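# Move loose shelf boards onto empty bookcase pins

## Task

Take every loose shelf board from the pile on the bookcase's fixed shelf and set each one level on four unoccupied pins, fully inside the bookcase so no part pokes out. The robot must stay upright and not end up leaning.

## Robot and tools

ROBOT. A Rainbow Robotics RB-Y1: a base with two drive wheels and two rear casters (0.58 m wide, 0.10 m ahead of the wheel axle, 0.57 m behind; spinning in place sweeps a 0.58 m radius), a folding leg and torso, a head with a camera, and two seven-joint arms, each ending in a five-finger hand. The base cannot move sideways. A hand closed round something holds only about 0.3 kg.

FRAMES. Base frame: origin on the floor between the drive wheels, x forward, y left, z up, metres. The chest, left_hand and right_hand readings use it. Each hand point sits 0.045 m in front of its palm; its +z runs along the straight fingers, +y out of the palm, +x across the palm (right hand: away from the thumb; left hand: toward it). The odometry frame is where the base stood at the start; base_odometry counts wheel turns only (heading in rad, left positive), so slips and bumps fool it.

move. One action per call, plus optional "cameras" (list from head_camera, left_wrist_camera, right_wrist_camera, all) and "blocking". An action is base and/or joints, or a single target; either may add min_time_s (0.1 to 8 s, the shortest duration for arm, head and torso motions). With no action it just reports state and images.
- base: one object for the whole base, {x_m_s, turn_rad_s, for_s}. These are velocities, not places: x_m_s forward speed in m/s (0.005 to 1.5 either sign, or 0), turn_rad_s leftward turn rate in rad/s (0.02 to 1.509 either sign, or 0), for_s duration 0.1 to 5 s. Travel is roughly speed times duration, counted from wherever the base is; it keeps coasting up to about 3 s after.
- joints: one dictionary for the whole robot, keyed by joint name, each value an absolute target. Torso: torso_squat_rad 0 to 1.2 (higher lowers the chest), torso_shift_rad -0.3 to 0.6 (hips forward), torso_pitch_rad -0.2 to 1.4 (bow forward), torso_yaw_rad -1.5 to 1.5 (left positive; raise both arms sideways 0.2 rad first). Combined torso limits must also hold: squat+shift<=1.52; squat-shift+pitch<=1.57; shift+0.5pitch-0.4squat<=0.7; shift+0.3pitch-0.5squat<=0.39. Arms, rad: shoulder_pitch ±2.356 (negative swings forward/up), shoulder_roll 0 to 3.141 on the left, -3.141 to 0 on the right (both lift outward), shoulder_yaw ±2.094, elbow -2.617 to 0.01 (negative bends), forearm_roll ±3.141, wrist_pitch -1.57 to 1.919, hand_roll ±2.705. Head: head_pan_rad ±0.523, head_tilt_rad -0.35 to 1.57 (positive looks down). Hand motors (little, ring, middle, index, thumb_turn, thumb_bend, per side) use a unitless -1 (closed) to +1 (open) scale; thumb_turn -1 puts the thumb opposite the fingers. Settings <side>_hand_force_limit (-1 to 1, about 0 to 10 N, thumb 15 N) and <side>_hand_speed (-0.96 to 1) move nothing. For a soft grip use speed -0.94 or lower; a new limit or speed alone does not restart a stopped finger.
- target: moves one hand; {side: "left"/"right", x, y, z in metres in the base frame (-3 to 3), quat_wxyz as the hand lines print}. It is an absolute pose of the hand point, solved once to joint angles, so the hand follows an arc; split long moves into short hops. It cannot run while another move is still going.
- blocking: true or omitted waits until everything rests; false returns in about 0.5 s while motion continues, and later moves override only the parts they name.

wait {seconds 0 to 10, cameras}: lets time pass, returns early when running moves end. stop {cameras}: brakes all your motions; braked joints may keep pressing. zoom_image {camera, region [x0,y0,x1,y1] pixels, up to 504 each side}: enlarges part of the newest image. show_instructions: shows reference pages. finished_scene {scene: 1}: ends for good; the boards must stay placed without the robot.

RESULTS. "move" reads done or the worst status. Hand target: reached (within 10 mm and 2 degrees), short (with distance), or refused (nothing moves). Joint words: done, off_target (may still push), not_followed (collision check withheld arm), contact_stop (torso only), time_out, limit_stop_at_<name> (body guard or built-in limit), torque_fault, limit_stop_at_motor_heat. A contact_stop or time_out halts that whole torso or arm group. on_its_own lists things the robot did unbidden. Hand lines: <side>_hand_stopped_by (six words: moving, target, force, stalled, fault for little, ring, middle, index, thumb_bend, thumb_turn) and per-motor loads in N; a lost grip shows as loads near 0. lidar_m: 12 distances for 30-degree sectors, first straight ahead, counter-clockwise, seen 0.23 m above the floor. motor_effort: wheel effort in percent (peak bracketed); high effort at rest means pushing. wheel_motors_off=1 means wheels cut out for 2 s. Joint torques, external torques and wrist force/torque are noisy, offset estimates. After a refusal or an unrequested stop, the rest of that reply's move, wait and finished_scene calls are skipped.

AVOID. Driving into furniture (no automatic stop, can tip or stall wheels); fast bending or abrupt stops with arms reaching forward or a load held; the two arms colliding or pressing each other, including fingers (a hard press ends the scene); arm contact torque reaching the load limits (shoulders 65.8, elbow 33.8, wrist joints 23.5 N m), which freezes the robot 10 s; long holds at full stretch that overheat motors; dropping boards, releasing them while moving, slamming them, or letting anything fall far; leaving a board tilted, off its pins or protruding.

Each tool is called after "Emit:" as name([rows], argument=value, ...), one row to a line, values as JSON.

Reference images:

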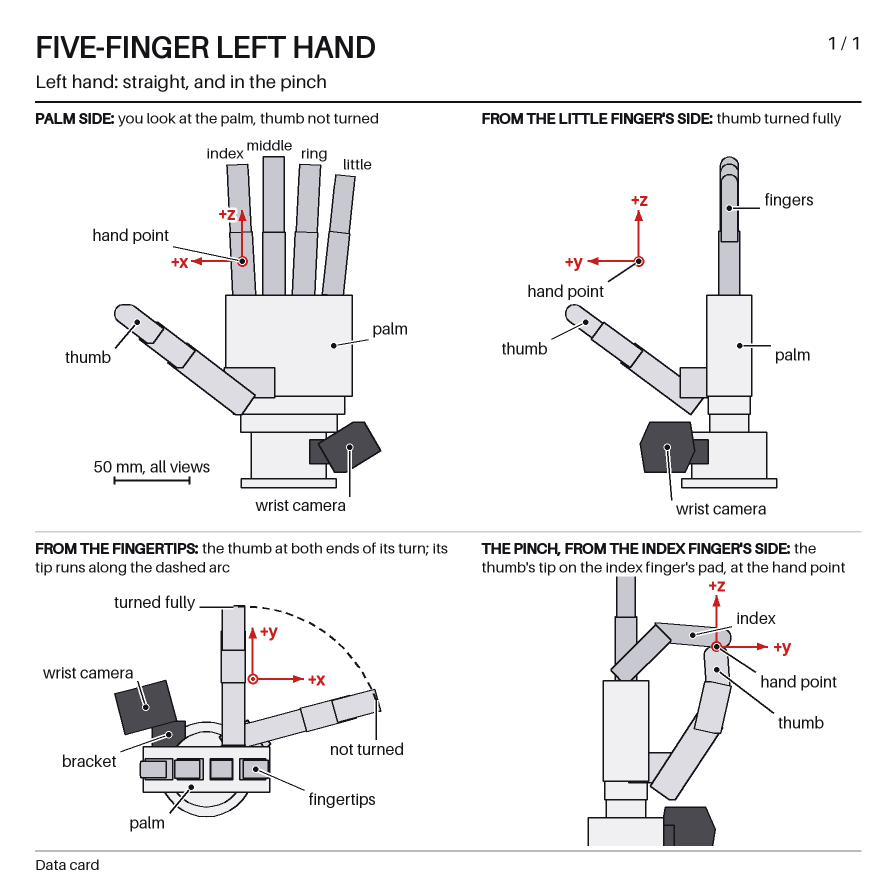

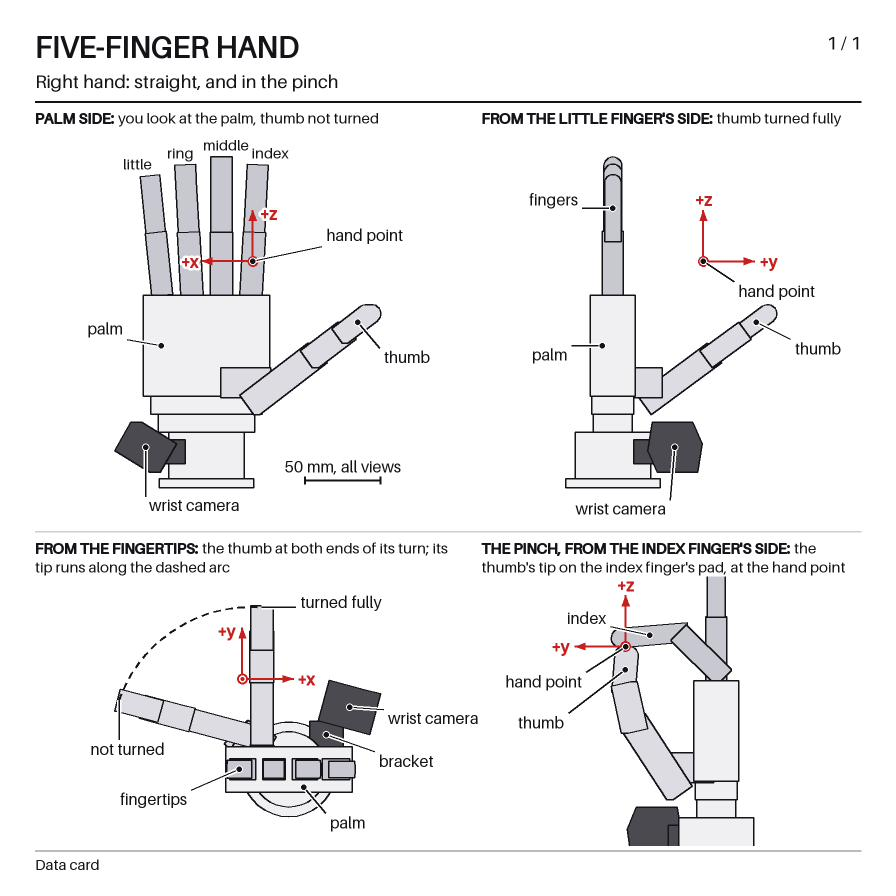

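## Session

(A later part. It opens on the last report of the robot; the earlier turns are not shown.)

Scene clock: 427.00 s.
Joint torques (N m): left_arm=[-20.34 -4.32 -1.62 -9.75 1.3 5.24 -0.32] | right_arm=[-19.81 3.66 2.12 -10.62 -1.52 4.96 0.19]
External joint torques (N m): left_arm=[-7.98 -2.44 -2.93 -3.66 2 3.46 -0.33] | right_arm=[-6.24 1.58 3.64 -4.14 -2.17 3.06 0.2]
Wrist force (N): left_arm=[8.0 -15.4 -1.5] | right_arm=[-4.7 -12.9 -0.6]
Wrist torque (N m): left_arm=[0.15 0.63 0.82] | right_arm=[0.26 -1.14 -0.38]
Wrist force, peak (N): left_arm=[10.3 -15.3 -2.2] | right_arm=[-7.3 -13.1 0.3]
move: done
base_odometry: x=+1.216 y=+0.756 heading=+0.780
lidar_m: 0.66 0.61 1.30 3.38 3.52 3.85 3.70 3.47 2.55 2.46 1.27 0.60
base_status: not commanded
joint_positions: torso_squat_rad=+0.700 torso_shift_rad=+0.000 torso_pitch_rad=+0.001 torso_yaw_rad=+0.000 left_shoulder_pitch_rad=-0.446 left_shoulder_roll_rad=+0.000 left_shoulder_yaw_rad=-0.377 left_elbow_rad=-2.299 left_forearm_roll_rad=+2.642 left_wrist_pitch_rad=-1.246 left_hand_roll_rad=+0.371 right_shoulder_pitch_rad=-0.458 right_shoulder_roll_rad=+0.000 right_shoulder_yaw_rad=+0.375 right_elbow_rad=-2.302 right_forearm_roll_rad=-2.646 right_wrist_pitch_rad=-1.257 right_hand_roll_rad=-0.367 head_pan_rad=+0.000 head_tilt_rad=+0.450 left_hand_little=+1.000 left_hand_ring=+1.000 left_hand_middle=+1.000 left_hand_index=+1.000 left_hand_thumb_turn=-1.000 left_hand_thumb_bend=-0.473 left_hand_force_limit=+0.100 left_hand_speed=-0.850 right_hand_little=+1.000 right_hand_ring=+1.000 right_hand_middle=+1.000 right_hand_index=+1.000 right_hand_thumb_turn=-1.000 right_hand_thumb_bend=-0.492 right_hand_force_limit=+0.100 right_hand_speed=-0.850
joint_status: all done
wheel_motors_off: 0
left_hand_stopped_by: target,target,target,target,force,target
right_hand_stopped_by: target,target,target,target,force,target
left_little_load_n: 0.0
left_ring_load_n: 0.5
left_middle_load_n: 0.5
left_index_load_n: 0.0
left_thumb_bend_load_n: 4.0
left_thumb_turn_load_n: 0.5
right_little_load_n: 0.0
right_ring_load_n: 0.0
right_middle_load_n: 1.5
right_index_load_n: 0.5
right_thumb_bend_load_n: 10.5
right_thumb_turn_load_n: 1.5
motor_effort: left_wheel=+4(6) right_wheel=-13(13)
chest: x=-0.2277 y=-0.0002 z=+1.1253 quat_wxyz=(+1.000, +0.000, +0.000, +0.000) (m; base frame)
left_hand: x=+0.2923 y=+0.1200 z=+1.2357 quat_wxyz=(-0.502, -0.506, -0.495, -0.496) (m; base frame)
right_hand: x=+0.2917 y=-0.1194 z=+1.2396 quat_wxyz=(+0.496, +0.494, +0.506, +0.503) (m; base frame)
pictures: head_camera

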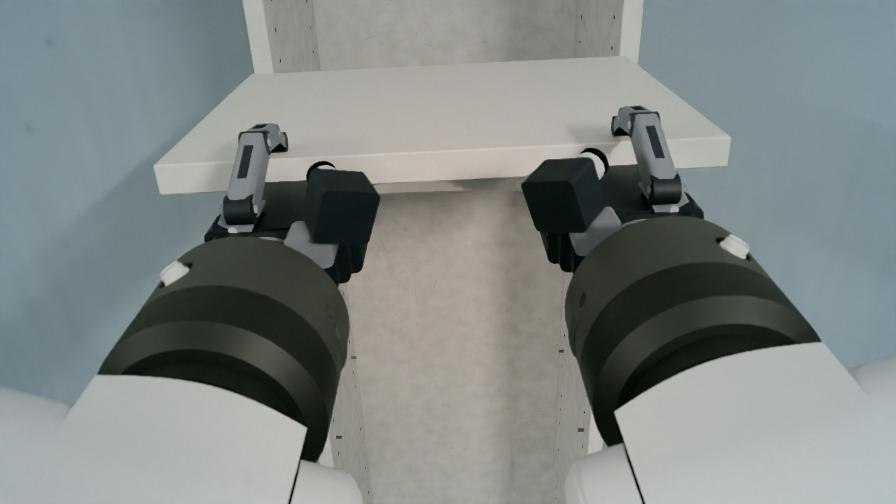

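Emit:
move(target={"side": "left", "x": 0.292, "y": 0.1245, "z": 1.236, "quat_wxyz": [0.5, 0.5, 0.5, 0.5]}, min_time_s=1.5)

Emit:
move(target={"side": "right", "x": 0.292, "y": -0.1245, "z": 1.240, "quat_wxyz": [0.5, 0.5, 0.5, 0.5]}, min_time_s=1.5, cameras=["head_camera"])

Scene clock: 434.50 s.
Joint torques (N m): left_arm=[-14.78 -3.46 3.4 -8.7 -3.18 3.51 0.63] | right_arm=[-17.52 3.24 -1.57 -10.53 2.31 3.67 -0.08]
External joint torques (N m): left_arm=[-2.41 -1.58 2.1 -2.6 -2.48 1.73 0.62] | right_arm=[-3.96 1.14 -0.05 -4.04 1.66 1.77 -0.07]
Wrist force (N): left_arm=[-6.3 -15.1 -3.8] | right_arm=[9.4 -13.5 2.4]
Wrist torque (N m): left_arm=[0.30 -0.41 0.24] | right_arm=[0.03 -0.77 0.21]
Wrist force, peak (N): left_arm=[8.1 -15.5 -1.4] | right_arm=[10.4 -13.7 2.0]
move: done
base_odometry: x=+1.216 y=+0.756 heading=+0.780
lidar_m: 0.67 0.61 1.30 3.38 3.52 3.86 3.71 3.47 2.55 2.46 1.28 0.61
base_status: not commanded
joint_positions: torso_squat_rad=+0.700 torso_shift_rad=+0.000 torso_pitch_rad=+0.001 torso_yaw_rad=+0.000 left_shoulder_pitch_rad=-0.445 left_shoulder_roll_rad=+0.000 left_shoulder_yaw_rad=-0.379 left_elbow_rad=-2.296 left_forearm_roll_rad=+2.624 left_wrist_pitch_rad=-1.247 left_hand_roll_rad=+0.383 right_shoulder_pitch_rad=-0.459 right_shoulder_roll_rad=+0.000 right_shoulder_yaw_rad=+0.376 right_elbow_rad=-2.302 right_forearm_roll_rad=-2.647 right_wrist_pitch_rad=-1.257 right_hand_roll_rad=-0.367 head_pan_rad=+0.000 head_tilt_rad=+0.450 left_hand_little=+1.000 left_hand_ring=+1.000 left_hand_middle=+1.000 left_hand_index=+1.000 left_hand_thumb_turn=-1.000 left_hand_thumb_bend=-0.473 left_hand_force_limit=+0.100 left_hand_speed=-0.850 right_hand_little=+1.000 right_hand_ring=+1.000 right_hand_middle=+1.000 right_hand_index=+1.000 right_hand_thumb_turn=-1.000 right_hand_thumb_bend=-0.492 right_hand_force_limit=+0.100 right_hand_speed=-0.850
joint_status: all done
wheel_motors_off: 0
left_hand_stopped_by: target,target,target,target,force,target
right_hand_stopped_by: target,target,target,target,force,target
left_little_load_n: 0.0
left_ring_load_n: 0.5
left_middle_load_n: 0.5
left_index_load_n: 0.0
left_thumb_bend_load_n: 6.0
left_thumb_turn_load_n: 0.5
right_little_load_n: 0.0
right_ring_load_n: 0.5
right_middle_load_n: 1.5
right_index_load_n: 0.5
right_thumb_bend_load_n: 10.5
right_thumb_turn_load_n: -0.5
motor_effort: left_wheel=+4(7) right_wheel=-13(13)
chest: x=-0.2277 y=-0.0002 z=+1.1253 quat_wxyz=(+1.000, +0.000, +0.000, +0.000) (m; base frame)
left_hand: x=+0.2922 y=+0.1242 z=+1.2353 quat_wxyz=(-0.500, -0.501, -0.500, -0.500) (m; base frame)
left_hand_status: reached (checked arc, planned for 1.5 s): 1 mm and 0.1 deg off.
right_hand: x=+0.2915 y=-0.1186 z=+1.2399 quat_wxyz=(+0.496, +0.493, +0.507, +0.504) (m; base frame)
pictures: none

Scene clock: 436.33 s.
Joint torques (N m): left_arm=[-14.35 -2.15 5.2 -9.74 -4.09 3.26 0.43] | right_arm=[-16.41 1.49 -7.99 -8.73 5.03 2.47 -0.67]
External joint torques (N m): left_arm=[-1.98 -0.27 3.9 -3.63 -3.39 1.48 0.42] | right_arm=[-2.8 -0.57 -6.47 -2.24 4.36 0.57 -0.66]
Wrist force (N): left_arm=[-12.6 -13.6 1.0] | right_arm=[15.4 -11.6 -3.3]
Wrist torque (N m): left_arm=[-0.01 -0.05 0.04] | right_arm=[0.42 0.12 0.23]
Wrist force, peak (N): left_arm=[-12.2 -15.2 1.4] | right_arm=[16.7 -13.5 -4.0]
move: done
base_odometry: x=+1.216 y=+0.756 heading=+0.780
lidar_m: 0.66 0.61 1.29 3.39 3.52 3.86 3.71 3.47 2.55 2.46 1.26 0.61
base_status: not commanded
joint_positions: torso_squat_rad=+0.700 torso_shift_rad=+0.000 torso_pitch_rad=+0.001 torso_yaw_rad=+0.000 left_shoulder_pitch_rad=-0.445 left_shoulder_roll_rad=+0.000 left_shoulder_yaw_rad=-0.379 left_elbow_rad=-2.296 left_forearm_roll_rad=+2.624 left_wrist_pitch_rad=-1.247 left_hand_roll_rad=+0.383 right_shoulder_pitch_rad=-0.461 right_shoulder_roll_rad=+0.000 right_shoulder_yaw_rad=+0.376 right_elbow_rad=-2.297 right_forearm_roll_rad=-2.628 right_wrist_pitch_rad=-1.262 right_hand_roll_rad=-0.379 head_pan_rad=+0.000 head_tilt_rad=+0.450 left_hand_little=+1.000 left_hand_ring=+1.000 left_hand_middle=+1.000 left_hand_index=+1.000 left_hand_thumb_turn=-1.000 left_hand_thumb_bend=-0.473 left_hand_force_limit=+0.100 left_hand_speed=-0.850 right_hand_little=+1.000 right_hand_ring=+1.000 right_hand_middle=+1.000 right_hand_index=+1.000 right_hand_thumb_turn=-1.000 right_hand_thumb_bend=-0.492 right_hand_force_limit=+0.100 right_hand_speed=-0.850
joint_status: all done
wheel_motors_off: 0
left_hand_stopped_by: target,target,target,target,force,target
right_hand_stopped_by: target,target,target,target,force,target
left_little_load_n: 0.5
left_ring_load_n: 1.0
left_middle_load_n: 0.5
left_index_load_n: 0.0
left_thumb_bend_load_n: 6.0
left_thumb_turn_load_n: -0.5
right_little_load_n: 0.0
right_ring_load_n: 0.5
right_middle_load_n: 1.5
right_index_load_n: 0.0
right_thumb_bend_load_n: 11.0
right_thumb_turn_load_n: 0.5
motor_effort: left_wheel=+6(6) right_wheel=-13(14)
chest: x=-0.2277 y=-0.0002 z=+1.1253 quat_wxyz=(+1.000, +0.000, +0.000, +0.000) (m; base frame)
left_hand: x=+0.2922 y=+0.1238 z=+1.2352 quat_wxyz=(-0.500, -0.501, -0.500, -0.499) (m; base frame)
right_hand: x=+0.2920 y=-0.1235 z=+1.2393 quat_wxyz=(+0.499, +0.500, +0.501, +0.500) (m; base frame)
right_hand_status: reached (checked arc, planned for 1.5 s): 1 mm and 0.2 deg off.
pictures: head_camera

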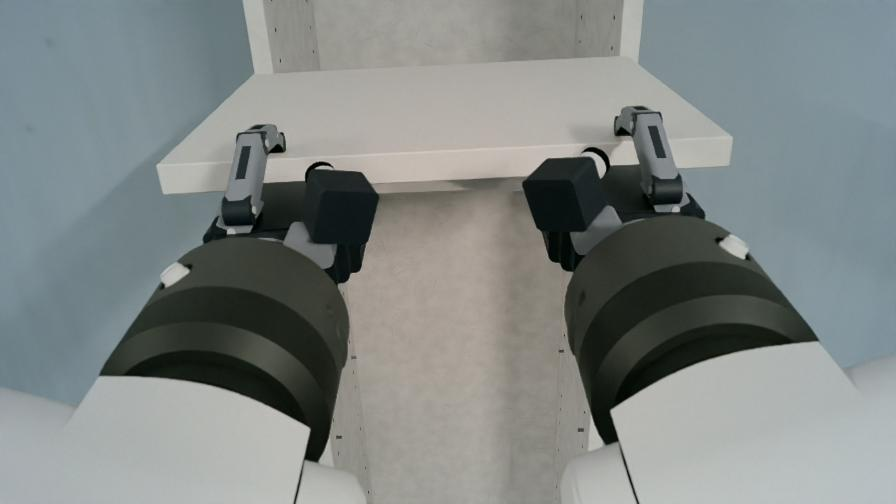

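Emit:
move(target={"side": "left", "x": 0.294, "y": 0.1215, "z": 1.236, "quat_wxyz": [0.5039, 0.5039, 0.4961, 0.4961]}, min_time_s=1.5)

Emit:
move(target={"side": "right", "x": 0.290, "y": -0.125, "z": 1.240, "quat_wxyz": [0.5039, 0.5039, 0.4961, 0.4961]}, min_time_s=1.5, cameras=["head_camera"])

Scene clock: 448.47 s.
Joint torques (N m): left_arm=[-17.98 -0.59 3.76 -8.99 -1.16 4.33 -0.02] | right_arm=[-16.7 1.06 -3.12 -9.12 2.06 4.01 -0.61]
External joint torques (N m): left_arm=[-5.55 1.21 2.41 -2.85 -0.45 2.55 -0.03] | right_arm=[-3.08 -0.99 -1.61 -2.63 1.39 2.11 -0.6]
Wrist force (N): left_arm=[-3.1 -13.0 0.2] | right_arm=[5.8 -12.3 -2.8]
Wrist torque (N m): left_arm=[0.01 0.52 0.43] | right_arm=[0.41 -0.64 -0.40]
Wrist force, peak (N): left_arm=[-12.2 -15.3 1.3] | right_arm=[16.4 -14.0 -3.6]
move: done
base_odometry: x=+1.216 y=+0.756 heading=+0.780
lidar_m: 0.67 0.62 1.29 3.38 3.52 3.86 3.70 3.46 2.55 2.46 1.26 0.60
base_status: not commanded
joint_positions: torso_squat_rad=+0.700 torso_shift_rad=+0.000 torso_pitch_rad=+0.001 torso_yaw_rad=+0.000 left_shoulder_pitch_rad=-0.447 left_shoulder_roll_rad=+0.005 left_shoulder_yaw_rad=-0.374 left_elbow_rad=-2.292 left_forearm_roll_rad=+2.644 left_wrist_pitch_rad=-1.240 left_hand_roll_rad=+0.381 right_shoulder_pitch_rad=-0.461 right_shoulder_roll_rad=+0.000 right_shoulder_yaw_rad=+0.375 right_elbow_rad=-2.297 right_forearm_roll_rad=-2.628 right_wrist_pitch_rad=-1.263 right_hand_roll_rad=-0.379 head_pan_rad=+0.000 head_tilt_rad=+0.450 left_hand_little=+1.000 left_hand_ring=+1.000 left_hand_middle=+1.000 left_hand_index=+1.000 left_hand_thumb_turn=-1.000 left_hand_thumb_bend=-0.473 left_hand_force_limit=+0.100 left_hand_speed=-0.850 right_hand_little=+1.000 right_hand_ring=+1.000 right_hand_middle=+1.000 right_hand_index=+1.000 right_hand_thumb_turn=-1.000 right_hand_thumb_bend=-0.492 right_hand_force_limit=+0.100 right_hand_speed=-0.850
joint_status: all done
wheel_motors_off: 0
left_hand_stopped_by: target,target,target,target,force,target
right_hand_stopped_by: target,target,target,target,force,target
left_little_load_n: 0.5
left_ring_load_n: 1.0
left_middle_load_n: 0.5
left_index_load_n: 0.0
left_thumb_bend_load_n: 6.5
left_thumb_turn_load_n: -0.5
right_little_load_n: 0.0
right_ring_load_n: 1.0
right_middle_load_n: 1.5
right_index_load_n: 0.5
right_thumb_bend_load_n: 12.0
right_thumb_turn_load_n: 1.0
motor_effort: left_wheel=+6(6) right_wheel=-13(13)
chest: x=-0.2277 y=-0.0002 z=+1.1253 quat_wxyz=(+1.000, +0.000, +0.000, +0.000) (m; base frame)
left_hand: x=+0.2942 y=+0.1214 z=+1.2348 quat_wxyz=(-0.503, -0.504, -0.497, -0.496) (m; base frame)
left_hand_status: reached (checked arc, planned for 1.5 s): 1 mm and 0.2 deg off.
right_hand: x=+0.2921 y=-0.1242 z=+1.2393 quat_wxyz=(+0.499, +0.500, +0.501, +0.500) (m; base frame)
pictures: none

Scene clock: 450.30 s.
Joint torques (N m): left_arm=[-17.14 -0.36 3.61 -9.32 -2.65 3.8 -0.08] | right_arm=[-17.77 1.17 -2.57 -8.84 3.65 3.13 -0.6]
External joint torques (N m): left_arm=[-4.7 1.45 2.25 -3.19 -1.95 2.03 -0.09] | right_arm=[-4.17 -0.95 -1.01 -2.38 2.94 1.24 -0.59]
Wrist force (N): left_arm=[-6.2 -14.3 0.2] | right_arm=[9.9 -13.7 -2.5]
Wrist torque (N m): left_arm=[0.07 -0.22 0.20] | right_arm=[0.29 -0.02 -0.09]
Wrist force, peak (N): left_arm=[-6.0 -14.8 0.3] | right_arm=[10.0 -14.2 -2.5]
move: done
base_odometry: x=+1.216 y=+0.756 heading=+0.780
lidar_m: 0.67 0.61 1.30 3.38 3.51 3.86 3.71 3.46 2.55 2.46 1.27 0.60
base_status: not commanded
joint_positions: torso_squat_rad=+0.700 torso_shift_rad=+0.000 torso_pitch_rad=+0.001 torso_yaw_rad=+0.000 left_shoulder_pitch_rad=-0.447 left_shoulder_roll_rad=+0.005 left_shoulder_yaw_rad=-0.374 left_elbow_rad=-2.292 left_forearm_roll_rad=+2.644 left_wrist_pitch_rad=-1.240 left_hand_roll_rad=+0.381 right_shoulder_pitch_rad=-0.464 right_shoulder_roll_rad=+0.000 right_shoulder_yaw_rad=+0.389 right_elbow_rad=-2.296 right_forearm_roll_rad=-2.600 right_wrist_pitch_rad=-1.276 right_hand_roll_rad=-0.395 head_pan_rad=+0.000 head_tilt_rad=+0.450 left_hand_little=+1.000 left_hand_ring=+1.000 left_hand_middle=+1.000 left_hand_index=+1.000 left_hand_thumb_turn=-1.000 left_hand_thumb_bend=-0.473 left_hand_force_limit=+0.100 left_hand_speed=-0.850 right_hand_little=+1.000 right_hand_ring=+1.000 right_hand_middle=+1.000 right_hand_index=+1.000 right_hand_thumb_turn=-1.000 right_hand_thumb_bend=-0.492 right_hand_force_limit=+0.100 right_hand_speed=-0.850
joint_status: all done
wheel_motors_off: 0
left_hand_stopped_by: target,target,target,target,force,target
right_hand_stopped_by: target,target,target,target,force,target
left_little_load_n: 0.5
left_ring_load_n: 1.0
left_middle_load_n: 0.0
left_index_load_n: 0.0
left_thumb_bend_load_n: 6.5
left_thumb_turn_load_n: 0.0
right_little_load_n: 0.0
right_ring_load_n: 1.0
right_middle_load_n: 1.5
right_index_load_n: 0.0
right_thumb_bend_load_n: 11.5
right_thumb_turn_load_n: 1.0
motor_effort: left_wheel=+6(6) right_wheel=-13(13)
chest: x=-0.2277 y=-0.0002 z=+1.1253 quat_wxyz=(+1.000, +0.000, +0.000, +0.000) (m; base frame)
left_hand: x=+0.2942 y=+0.1213 z=+1.2349 quat_wxyz=(-0.503, -0.505, -0.497, -0.495) (m; base frame)
right_hand: x=+0.2901 y=-0.1248 z=+1.2392 quat_wxyz=(+0.503, +0.504, +0.497, +0.496) (m; base frame)
right_hand_status: reached (checked arc, planned for 1.5 s): 1 mm and 0.1 deg off.
pictures: head_camera

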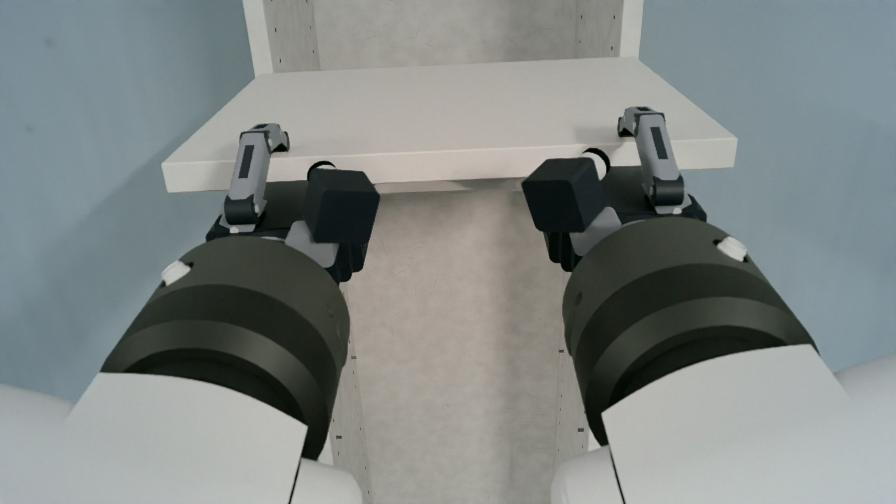

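Emit:
zoom_image(camera="head_camera", region=[150, 30, 310, 210])

Emit:
zoom_image(camera="head_camera", region=[590, 10, 750, 190])

Scaled by 2.800 from the camera's 896x504 image, which has a finer 1280x720 frame.

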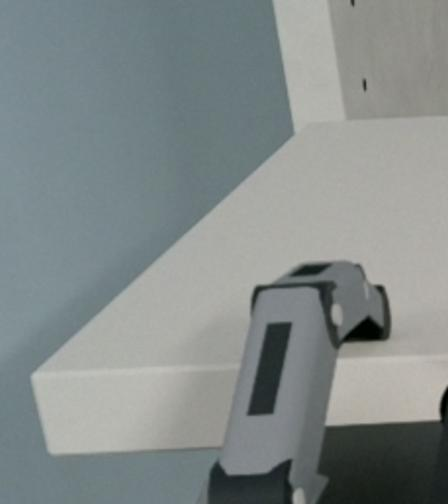

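Scaled by 2.800 from the camera's 896x504 image, which has a finer 1280x720 frame.

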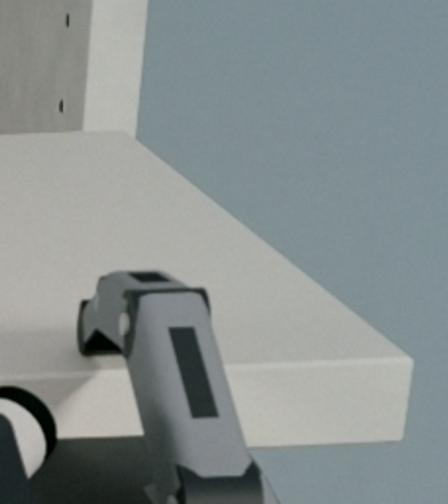

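Emit:
move(joints={"torso_squat_rad": 0.03}, min_time_s=5, cameras=["all"])

Scene clock: 465.93 s.
Joint torques (N m): left_arm=[-16.86 -0.79 3.54 -9.62 -2.7 3.76 0.04] | right_arm=[-17.33 1.19 -2.71 -8.84 3.45 3.06 -0.6]
External joint torques (N m): left_arm=[-4.43 1.02 2.19 -3.48 -2 1.98 0.03] | right_arm=[-3.74 -0.93 -1.15 -2.38 2.75 1.17 -0.59]
Wrist force (N): left_arm=[-6.7 -13.3 0.2] | right_arm=[8.9 -12.1 -3.2]
Wrist torque (N m): left_arm=[0.02 -0.18 0.23] | right_arm=[0.44 0.12 -0.11]
Wrist force, peak (N): left_arm=[-6.1 -15.1 0.4] | right_arm=[10.0 -14.3 -2.3]
move: done
base_odometry: x=+1.216 y=+0.756 heading=+0.780
lidar_m: 0.67 0.60 1.30 3.38 3.52 3.85 3.71 3.47 2.55 2.46 1.26 0.60
base_status: not commanded
joint_positions: torso_squat_rad=+0.030 torso_shift_rad=+0.000 torso_pitch_rad=+0.001 torso_yaw_rad=+0.000 left_shoulder_pitch_rad=-0.447 left_shoulder_roll_rad=+0.005 left_shoulder_yaw_rad=-0.374 left_elbow_rad=-2.292 left_forearm_roll_rad=+2.644 left_wrist_pitch_rad=-1.240 left_hand_roll_rad=+0.381 right_shoulder_pitch_rad=-0.464 right_shoulder_roll_rad=+0.000 right_shoulder_yaw_rad=+0.390 right_elbow_rad=-2.296 right_forearm_roll_rad=-2.600 right_wrist_pitch_rad=-1.276 right_hand_roll_rad=-0.395 head_pan_rad=+0.000 head_tilt_rad=+0.450 left_hand_little=+1.000 left_hand_ring=+1.000 left_hand_middle=+1.000 left_hand_index=+1.000 left_hand_thumb_turn=-1.000 left_hand_thumb_bend=-0.473 left_hand_force_limit=+0.100 left_hand_speed=-0.850 right_hand_little=+1.000 right_hand_ring=+1.000 right_hand_middle=+1.000 right_hand_index=+1.000 right_hand_thumb_turn=-1.000 right_hand_thumb_bend=-0.492 right_hand_force_limit=+0.100 right_hand_speed=-0.850
joint_status: all done
wheel_motors_off: 0
left_hand_stopped_by: target,target,target,target,force,target
right_hand_stopped_by: target,target,target,target,force,target
left_little_load_n: 0.0
left_ring_load_n: 1.0
left_middle_load_n: 0.0
left_index_load_n: 0.0
left_thumb_bend_load_n: 6.5
left_thumb_turn_load_n: 0.5
right_little_load_n: 0.0
right_ring_load_n: 1.0
right_middle_load_n: 1.0
right_index_load_n: 0.0
right_thumb_bend_load_n: 11.5
right_thumb_turn_load_n: 1.0
motor_effort: left_wheel=+5(6) right_wheel=-13(14)
chest: x=-0.2276 y=-0.0002 z=+1.2896 quat_wxyz=(+1.000, +0.000, +0.000, +0.000) (m; base frame)
left_hand: x=+0.2944 y=+0.1212 z=+1.3991 quat_wxyz=(-0.503, -0.505, -0.497, -0.495) (m; base frame)
right_hand: x=+0.2903 y=-0.1249 z=+1.4034 quat_wxyz=(+0.503, +0.504, +0.497, +0.496) (m; base frame)
pictures: head_camera, left_wrist_camera, right_wrist_camera

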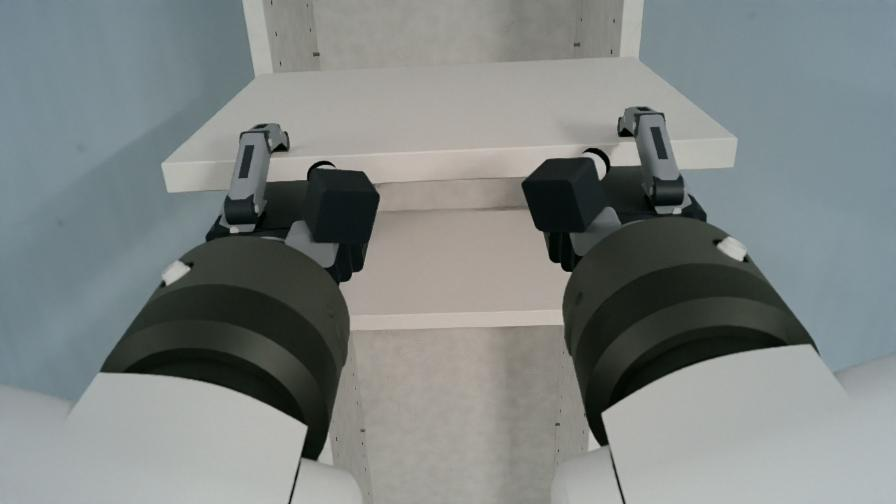

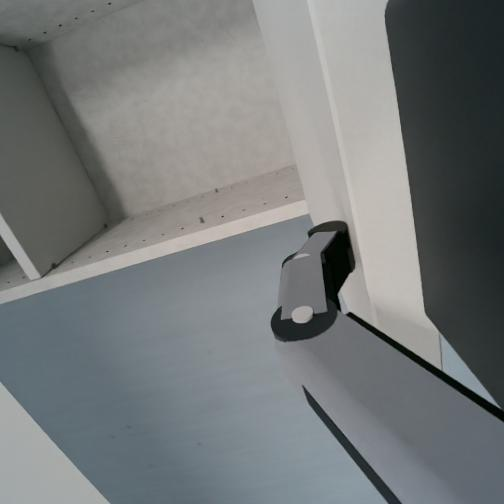

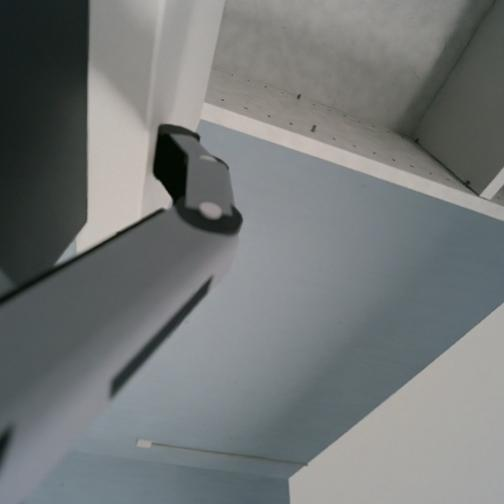

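Emit:
move(base={"x_m_s": 0.05, "for_s": 1.2}, cameras=["all"])

Emit:
zoom_image(camera="head_camera", region=[200, 0, 340, 120])

Emit:
zoom_image(camera="head_camera", region=[560, 0, 700, 120])

Scene clock: 479.20 s.
Joint torques (N m): left_arm=[-16.49 -0.59 3.53 -9.83 -2.7 3.58 -0.02] | right_arm=[-17.12 1.61 -3.07 -9.6 3.18 3.34 -0.54]
External joint torques (N m): left_arm=[-4.06 1.21 2.18 -3.69 -2 1.81 -0.03] | right_arm=[-3.52 -0.51 -1.52 -3.14 2.48 1.46 -0.53]
Wrist force (N): left_arm=[-5.7 -14.5 0.1] | right_arm=[9.3 -14.0 -3.2]
Wrist torque (N m): left_arm=[0.04 -0.13 0.27] | right_arm=[0.25 -0.02 -0.07]
Wrist force, peak (N): left_arm=[-5.8 -15.2 0.6] | right_arm=[10.3 -14.0 -2.9]
move: done
base_odometry: x=+1.258 y=+0.798 heading=+0.779
lidar_m: 0.67 0.55 1.21 3.38 3.52 3.91 3.77 3.47 2.54 2.46 1.20 0.55
base_status: done (sent for 1.2 of 1.2 s)
joint_positions: torso_squat_rad=+0.030 torso_shift_rad=+0.000 torso_pitch_rad=+0.001 torso_yaw_rad=+0.000 left_shoulder_pitch_rad=-0.448 left_shoulder_roll_rad=+0.005 left_shoulder_yaw_rad=-0.374 left_elbow_rad=-2.292 left_forearm_roll_rad=+2.644 left_wrist_pitch_rad=-1.240 left_hand_roll_rad=+0.381 right_shoulder_pitch_rad=-0.465 right_shoulder_roll_rad=+0.000 right_shoulder_yaw_rad=+0.390 right_elbow_rad=-2.295 right_forearm_roll_rad=-2.600 right_wrist_pitch_rad=-1.276 right_hand_roll_rad=-0.395 head_pan_rad=+0.000 head_tilt_rad=+0.450 left_hand_little=+1.000 left_hand_ring=+1.000 left_hand_middle=+1.000 left_hand_index=+1.000 left_hand_thumb_turn=-1.000 left_hand_thumb_bend=-0.473 left_hand_force_limit=+0.100 left_hand_speed=-0.850 right_hand_little=+1.000 right_hand_ring=+1.000 right_hand_middle=+1.000 right_hand_index=+1.000 right_hand_thumb_turn=-1.000 right_hand_thumb_bend=-0.492 right_hand_force_limit=+0.100 right_hand_speed=-0.850
joint_status: not commanded
wheel_motors_off: 0
left_hand_stopped_by: target,target,target,target,force,target
right_hand_stopped_by: target,target,target,target,force,target
left_little_load_n: 0.0
left_ring_load_n: 1.0
left_middle_load_n: 0.5
left_index_load_n: 0.0
left_thumb_bend_load_n: 7.0
left_thumb_turn_load_n: 0.0
right_little_load_n: 0.0
right_ring_load_n: 1.0
right_middle_load_n: 1.5
right_index_load_n: 0.0
right_thumb_bend_load_n: 11.5
right_thumb_turn_load_n: 1.0
motor_effort: left_wheel=-4(20) right_wheel=+5(23)
chest: x=-0.2277 y=-0.0002 z=+1.2896 quat_wxyz=(+1.000, +0.000, +0.000, +0.000) (m; base frame)
left_hand: x=+0.2943 y=+0.1212 z=+1.3991 quat_wxyz=(-0.503, -0.505, -0.497, -0.495) (m; base frame)
right_hand: x=+0.2903 y=-0.1249 z=+1.4034 quat_wxyz=(+0.503, +0.504, +0.497, +0.496) (m; base frame)
pictures: head_camera, left_wrist_camera, right_wrist_camera

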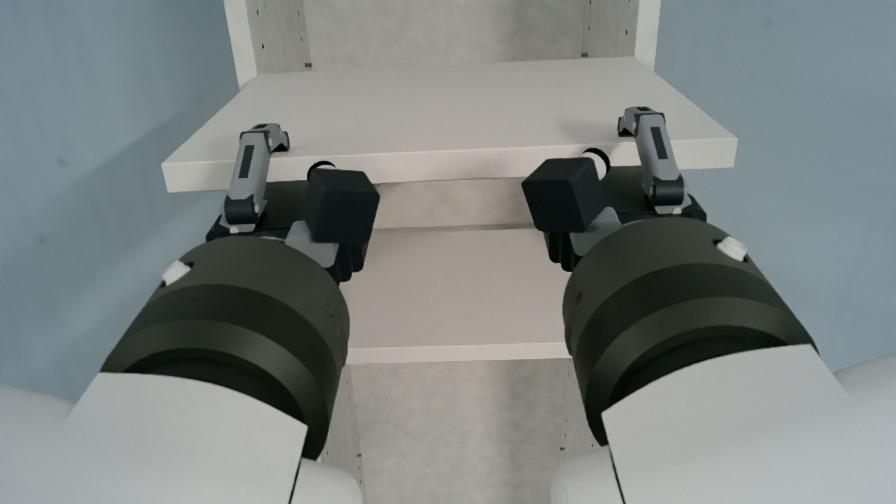

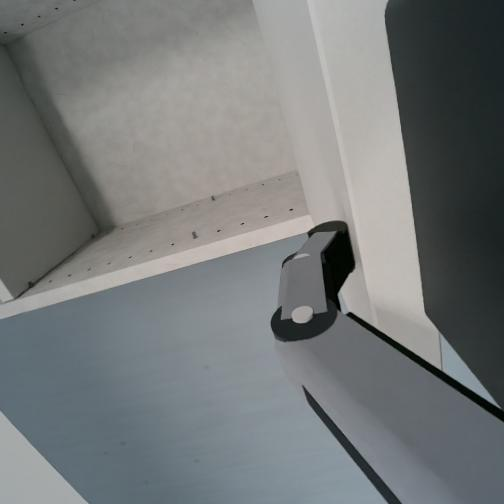

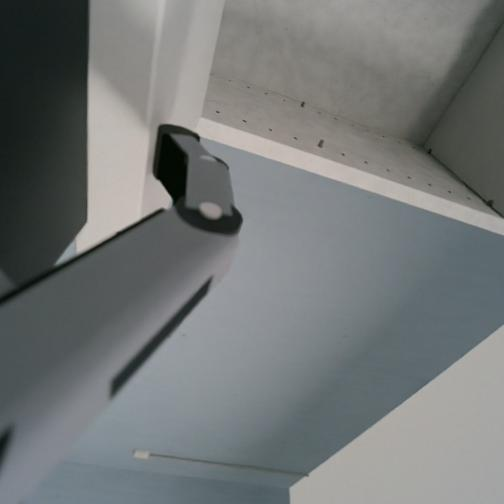

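Scaled by 3.600 from the camera's 896x504 image, which has a finer 1280x720 frame.

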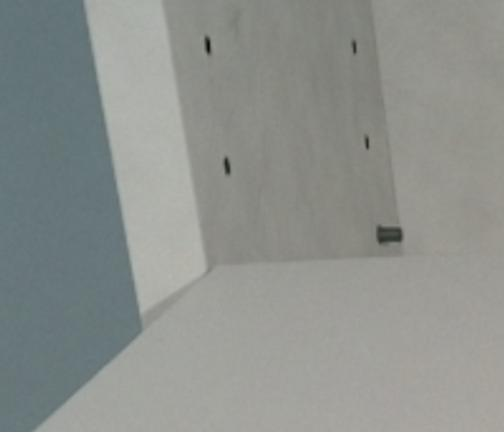

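Scaled by 3.600 from the camera's 896x504 image, which has a finer 1280x720 frame.

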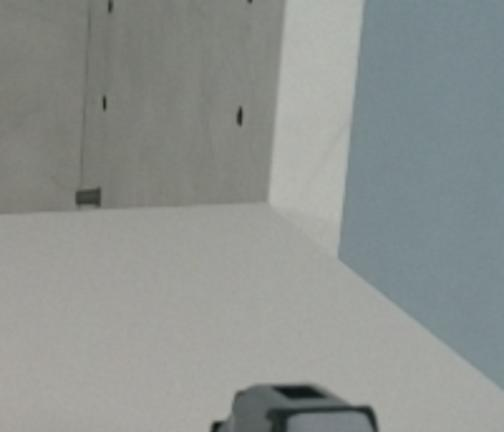

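Emit:
move(base={"x_m_s": 0.03, "for_s": 1.2}, cameras=["head_camera"])

Emit:
zoom_image(camera="head_camera", region=[180, 0, 320, 120])

Emit:
zoom_image(camera="head_camera", region=[580, 0, 720, 120])

Scene clock: 486.07 s.
Joint torques (N m): left_arm=[-16.49 -0.96 3.36 -9.56 -2.4 3.85 -0.02] | right_arm=[-16.97 1.39 -3.08 -10.12 3.05 3.41 -0.56]
External joint torques (N m): left_arm=[-4.05 0.85 2 -3.42 -1.7 2.08 -0.03] | right_arm=[-3.37 -0.73 -1.52 -3.66 2.34 1.53 -0.55]
Wrist force (N): left_arm=[-5.0 -13.6 -2.4] | right_arm=[9.2 -11.5 -0.2]
Wrist torque (N m): left_arm=[0.14 -0.01 0.36] | right_arm=[0.21 -0.23 -0.11]
Wrist force, peak (N): left_arm=[-5.1 -15.7 -1.4] | right_arm=[10.7 -14.2 0.2]
move: done
base_odometry: x=+1.284 y=+0.823 heading=+0.778
lidar_m: 0.67 0.52 1.16 3.30 3.52 3.95 3.81 3.48 2.56 2.46 1.13 0.51
base_status: done (sent for 1.2 of 1.2 s)
joint_positions: torso_squat_rad=+0.030 torso_shift_rad=+0.000 torso_pitch_rad=+0.001 torso_yaw_rad=+0.000 left_shoulder_pitch_rad=-0.448 left_shoulder_roll_rad=+0.005 left_shoulder_yaw_rad=-0.374 left_elbow_rad=-2.292 left_forearm_roll_rad=+2.644 left_wrist_pitch_rad=-1.240 left_hand_roll_rad=+0.381 right_shoulder_pitch_rad=-0.465 right_shoulder_roll_rad=+0.000 right_shoulder_yaw_rad=+0.390 right_elbow_rad=-2.295 right_forearm_roll_rad=-2.600 right_wrist_pitch_rad=-1.276 right_hand_roll_rad=-0.395 head_pan_rad=+0.000 head_tilt_rad=+0.450 left_hand_little=+1.000 left_hand_ring=+1.000 left_hand_middle=+1.000 left_hand_index=+1.000 left_hand_thumb_turn=-1.000 left_hand_thumb_bend=-0.473 left_hand_force_limit=+0.100 left_hand_speed=-0.850 right_hand_little=+1.000 right_hand_ring=+1.000 right_hand_middle=+1.000 right_hand_index=+1.000 right_hand_thumb_turn=-1.000 right_hand_thumb_bend=-0.492 right_hand_force_limit=+0.100 right_hand_speed=-0.850
joint_status: not commanded
wheel_motors_off: 0
left_hand_stopped_by: target,target,target,target,force,target
right_hand_stopped_by: target,target,target,target,force,target
left_little_load_n: 0.5
left_ring_load_n: 1.0
left_middle_load_n: 0.0
left_index_load_n: 0.0
left_thumb_bend_load_n: 6.5
left_thumb_turn_load_n: 0.0
right_little_load_n: 0.0
right_ring_load_n: 0.5
right_middle_load_n: 1.5
right_index_load_n: 0.0
right_thumb_bend_load_n: 11.5
right_thumb_turn_load_n: 1.0
motor_effort: left_wheel=-6(10) right_wheel=+4(17)
chest: x=-0.2276 y=-0.0002 z=+1.2896 quat_wxyz=(+1.000, +0.000, +0.000, +0.000) (m; base frame)
left_hand: x=+0.2943 y=+0.1213 z=+1.3991 quat_wxyz=(-0.503, -0.505, -0.497, -0.495) (m; base frame)
right_hand: x=+0.2903 y=-0.1248 z=+1.4034 quat_wxyz=(+0.503, +0.504, +0.497, +0.496) (m; base frame)
pictures: head_camera

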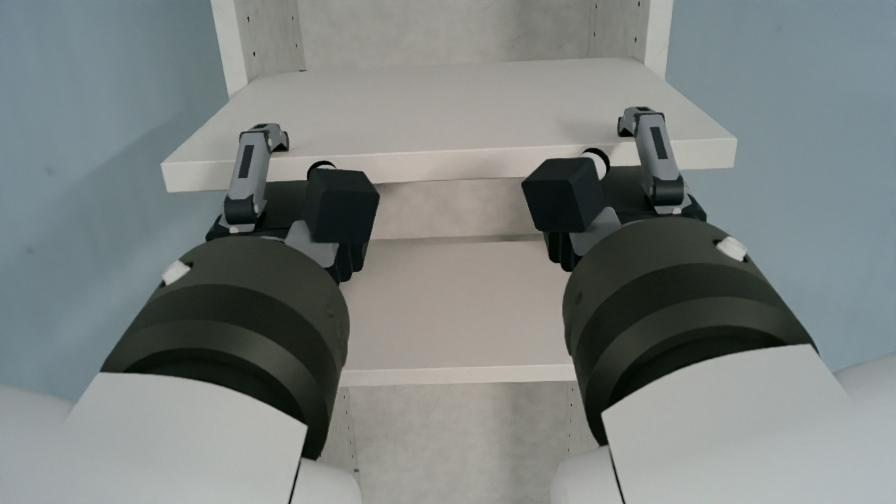

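Scaled by 3.600 from the camera's 896x504 image, which has a finer 1280x720 frame.

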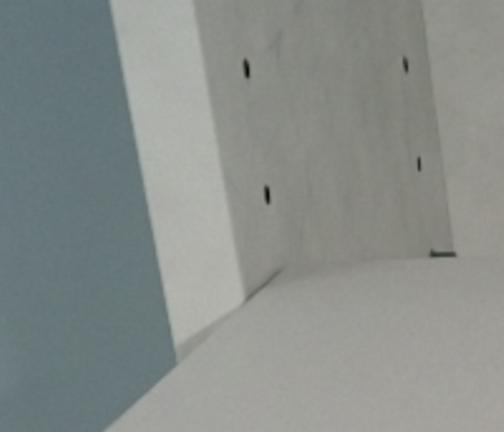

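Scaled by 3.600 from the camera's 896x504 image, which has a finer 1280x720 frame.

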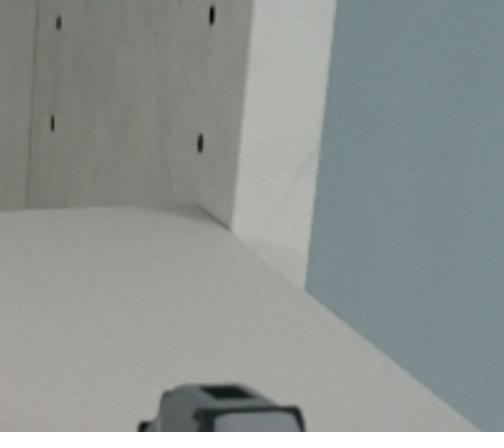

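Emit:
move(base={"x_m_s": 0.04, "for_s": 2.0}, cameras=["head_camera"])

Emit:
zoom_image(camera="head_camera", region=[130, 0, 330, 170])

Emit:
zoom_image(camera="head_camera", region=[570, 0, 770, 170])

Scene clock: 492.63 s.
Joint torques (N m): left_arm=[-16.59 -0.98 3.77 -9.6 -2.35 3.91 -0.07] | right_arm=[-16.87 1.38 -3.54 -10.25 3 3.36 -0.55]
External joint torques (N m): left_arm=[-4.15 0.82 2.41 -3.47 -1.65 2.14 -0.07] | right_arm=[-3.27 -0.74 -1.98 -3.79 2.29 1.47 -0.54]
Wrist force (N): left_arm=[-5.2 -13.8 -1.7] | right_arm=[9.6 -11.9 -1.9]
Wrist torque (N m): left_arm=[0.11 0.00 0.33] | right_arm=[0.37 -0.30 -0.03]
Wrist force, peak (N): left_arm=[-5.1 -15.3 -1.0] | right_arm=[10.3 -14.0 -1.1]
move: done
base_odometry: x=+1.341 y=+0.879 heading=+0.778
lidar_m: 0.67 0.44 1.05 2.93 3.51 4.04 3.88 3.47 2.54 2.47 1.02 0.44
base_status: done (sent for 2 of 2 s)
joint_positions: torso_squat_rad=+0.030 torso_shift_rad=+0.000 torso_pitch_rad=+0.001 torso_yaw_rad=+0.000 left_shoulder_pitch_rad=-0.448 left_shoulder_roll_rad=+0.005 left_shoulder_yaw_rad=-0.374 left_elbow_rad=-2.292 left_forearm_roll_rad=+2.644 left_wrist_pitch_rad=-1.240 left_hand_roll_rad=+0.381 right_shoulder_pitch_rad=-0.465 right_shoulder_roll_rad=+0.000 right_shoulder_yaw_rad=+0.390 right_elbow_rad=-2.295 right_forearm_roll_rad=-2.600 right_wrist_pitch_rad=-1.276 right_hand_roll_rad=-0.395 head_pan_rad=+0.000 head_tilt_rad=+0.450 left_hand_little=+1.000 left_hand_ring=+1.000 left_hand_middle=+1.000 left_hand_index=+1.000 left_hand_thumb_turn=-1.000 left_hand_thumb_bend=-0.473 left_hand_force_limit=+0.100 left_hand_speed=-0.850 right_hand_little=+1.000 right_hand_ring=+1.000 right_hand_middle=+1.000 right_hand_index=+1.000 right_hand_thumb_turn=-1.000 right_hand_thumb_bend=-0.492 right_hand_force_limit=+0.100 right_hand_speed=-0.850
joint_status: not commanded
wheel_motors_off: 0
left_hand_stopped_by: target,target,target,target,force,target
right_hand_stopped_by: target,target,target,target,force,target
left_little_load_n: 0.0
left_ring_load_n: 1.0
left_middle_load_n: 0.5
left_index_load_n: 0.0
left_thumb_bend_load_n: 7.0
left_thumb_turn_load_n: 0.5
right_little_load_n: 0.0
right_ring_load_n: 1.0
right_middle_load_n: 1.5
right_index_load_n: 0.0
right_thumb_bend_load_n: 11.0
right_thumb_turn_load_n: 1.0
motor_effort: left_wheel=-5(11) right_wheel=+4(19)
chest: x=-0.2277 y=-0.0002 z=+1.2896 quat_wxyz=(+1.000, +0.000, +0.000, +0.000) (m; base frame)
left_hand: x=+0.2943 y=+0.1213 z=+1.3992 quat_wxyz=(-0.503, -0.505, -0.497, -0.495) (m; base frame)
right_hand: x=+0.2903 y=-0.1248 z=+1.4034 quat_wxyz=(+0.503, +0.504, +0.497, +0.496) (m; base frame)
pictures: head_camera

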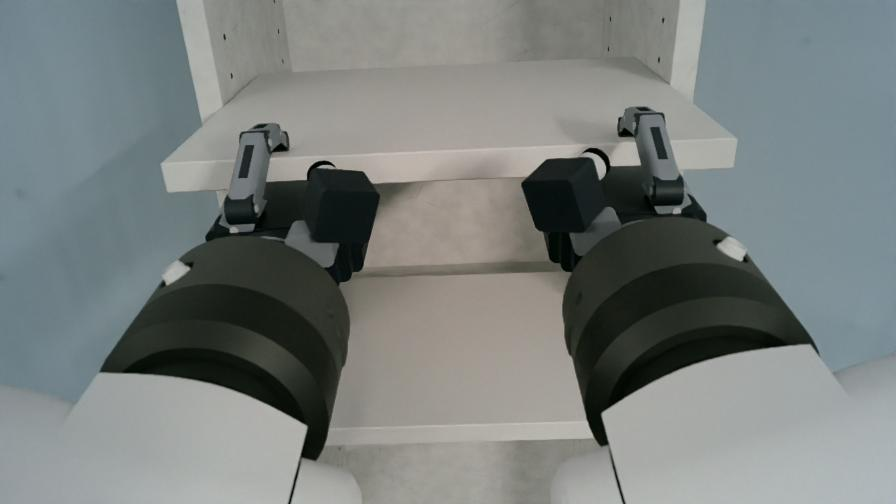

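Scaled by 2.520 from the camera's 896x504 image, which has a finer 1280x720 frame.

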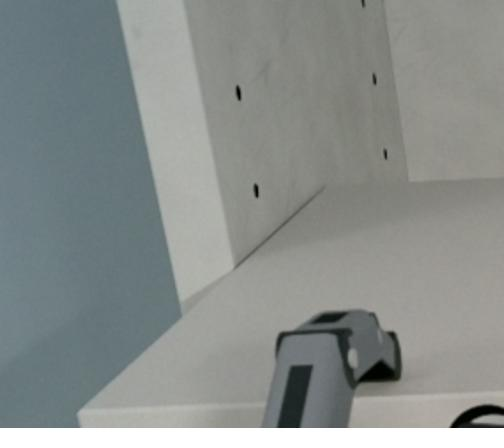

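Scaled by 2.520 from the camera's 896x504 image, which has a finer 1280x720 frame.

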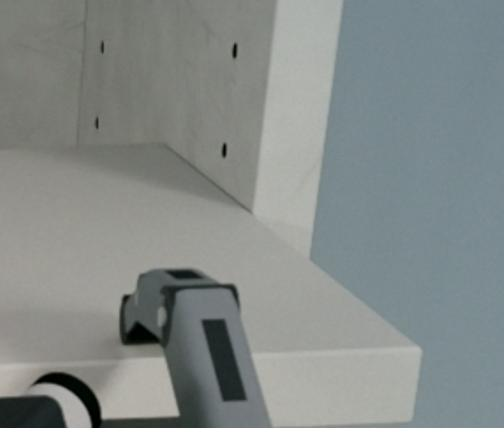

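Emit:
move(base={"x_m_s": 0.04, "for_s": 2.4}, cameras=["all"])

Emit:
zoom_image(camera="head_camera", region=[100, 50, 300, 220])

Emit:
zoom_image(camera="head_camera", region=[600, 50, 800, 220])

Scene clock: 502.23 s.
Joint torques (N m): left_arm=[-16.35 -0.58 3.32 -9.71 -2.43 3.72 -0.01] | right_arm=[-16.95 1.27 -3.18 -10.09 2.96 3.4 -0.51]
External joint torques (N m): left_arm=[-3.91 1.23 1.96 -3.57 -1.73 1.94 -0.01] | right_arm=[-3.35 -0.85 -1.62 -3.63 2.25 1.52 -0.5]
Wrist force (N): left_arm=[-5.5 -14.8 -0.5] | right_arm=[9.1 -13.4 -2.3]
Wrist torque (N m): left_arm=[0.07 0.02 0.29] | right_arm=[0.37 -0.34 -0.15]
Wrist force, peak (N): left_arm=[-4.4 -15.5 -2.9] | right_arm=[10.4 -14.2 -0.1]
move: done
base_odometry: x=+1.409 y=+0.947 heading=+0.777
lidar_m: 0.57 0.36 0.90 2.57 3.52 4.13 3.98 3.49 2.55 2.41 0.89 0.36
base_status: done (sent for 2.4 of 2.4 s)
joint_positions: torso_squat_rad=+0.030 torso_shift_rad=+0.000 torso_pitch_rad=+0.001 torso_yaw_rad=+0.000 left_shoulder_pitch_rad=-0.448 left_shoulder_roll_rad=+0.005 left_shoulder_yaw_rad=-0.374 left_elbow_rad=-2.292 left_forearm_roll_rad=+2.644 left_wrist_pitch_rad=-1.240 left_hand_roll_rad=+0.381 right_shoulder_pitch_rad=-0.465 right_shoulder_roll_rad=+0.000 right_shoulder_yaw_rad=+0.390 right_elbow_rad=-2.295 right_forearm_roll_rad=-2.600 right_wrist_pitch_rad=-1.276 right_hand_roll_rad=-0.395 head_pan_rad=+0.000 head_tilt_rad=+0.450 left_hand_little=+1.000 left_hand_ring=+1.000 left_hand_middle=+1.000 left_hand_index=+1.000 left_hand_thumb_turn=-1.000 left_hand_thumb_bend=-0.473 left_hand_force_limit=+0.100 left_hand_speed=-0.850 right_hand_little=+1.000 right_hand_ring=+1.000 right_hand_middle=+1.000 right_hand_index=+1.000 right_hand_thumb_turn=-1.000 right_hand_thumb_bend=-0.492 right_hand_force_limit=+0.100 right_hand_speed=-0.850
joint_status: not commanded
wheel_motors_off: 0
left_hand_stopped_by: target,target,target,target,force,target
right_hand_stopped_by: target,target,target,target,force,target
left_little_load_n: 0.5
left_ring_load_n: 1.0
left_middle_load_n: 0.0
left_index_load_n: 0.0
left_thumb_bend_load_n: 7.0
left_thumb_turn_load_n: 0.5
right_little_load_n: 0.0
right_ring_load_n: 1.0
right_middle_load_n: 1.5
right_index_load_n: 0.0
right_thumb_bend_load_n: 11.5
right_thumb_turn_load_n: 1.0
motor_effort: left_wheel=-5(11) right_wheel=+3(19)
chest: x=-0.2277 y=-0.0002 z=+1.2896 quat_wxyz=(+1.000, +0.000, +0.000, +0.000) (m; base frame)
left_hand: x=+0.2943 y=+0.1212 z=+1.3992 quat_wxyz=(-0.503, -0.505, -0.497, -0.495) (m; base frame)
right_hand: x=+0.2903 y=-0.1248 z=+1.4034 quat_wxyz=(+0.503, +0.504, +0.497, +0.496) (m; base frame)
pictures: head_camera, left_wrist_camera, right_wrist_camera

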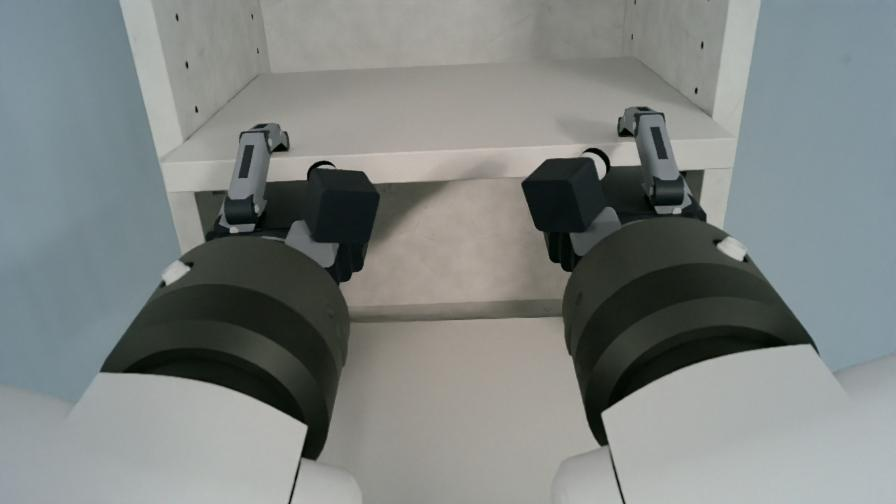

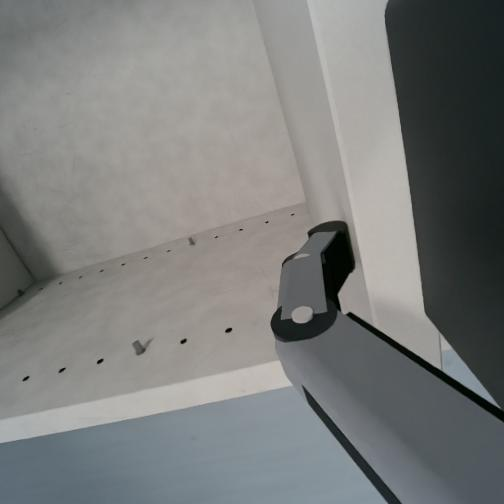

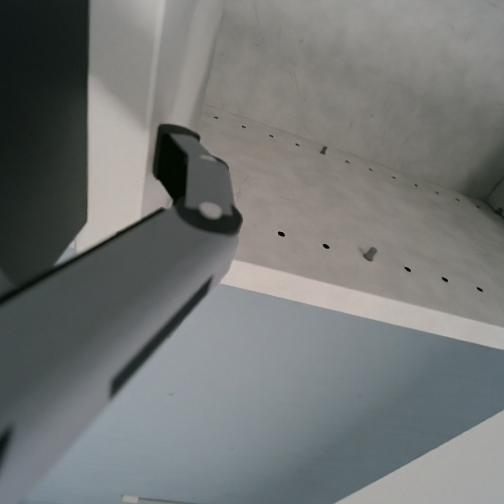

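Scaled by 2.520 from the camera's 896x504 image, which has a finer 1280x720 frame.

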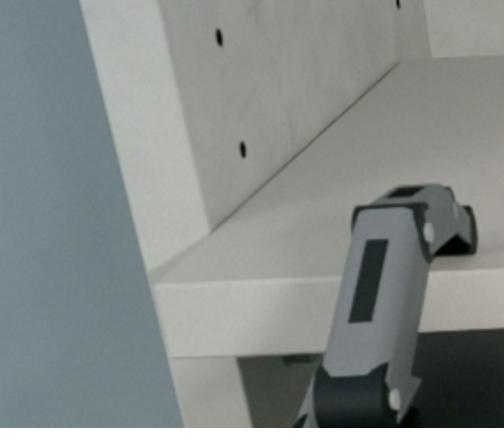

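Scaled by 2.520 from the camera's 896x504 image, which has a finer 1280x720 frame.

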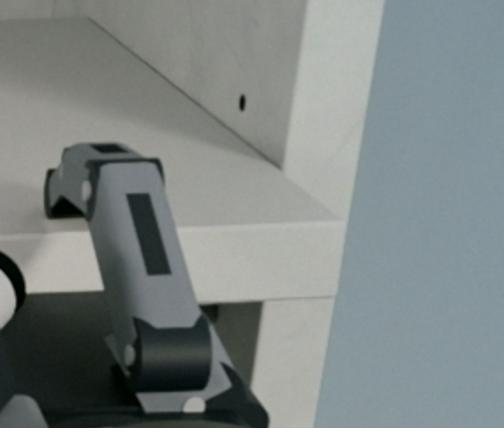

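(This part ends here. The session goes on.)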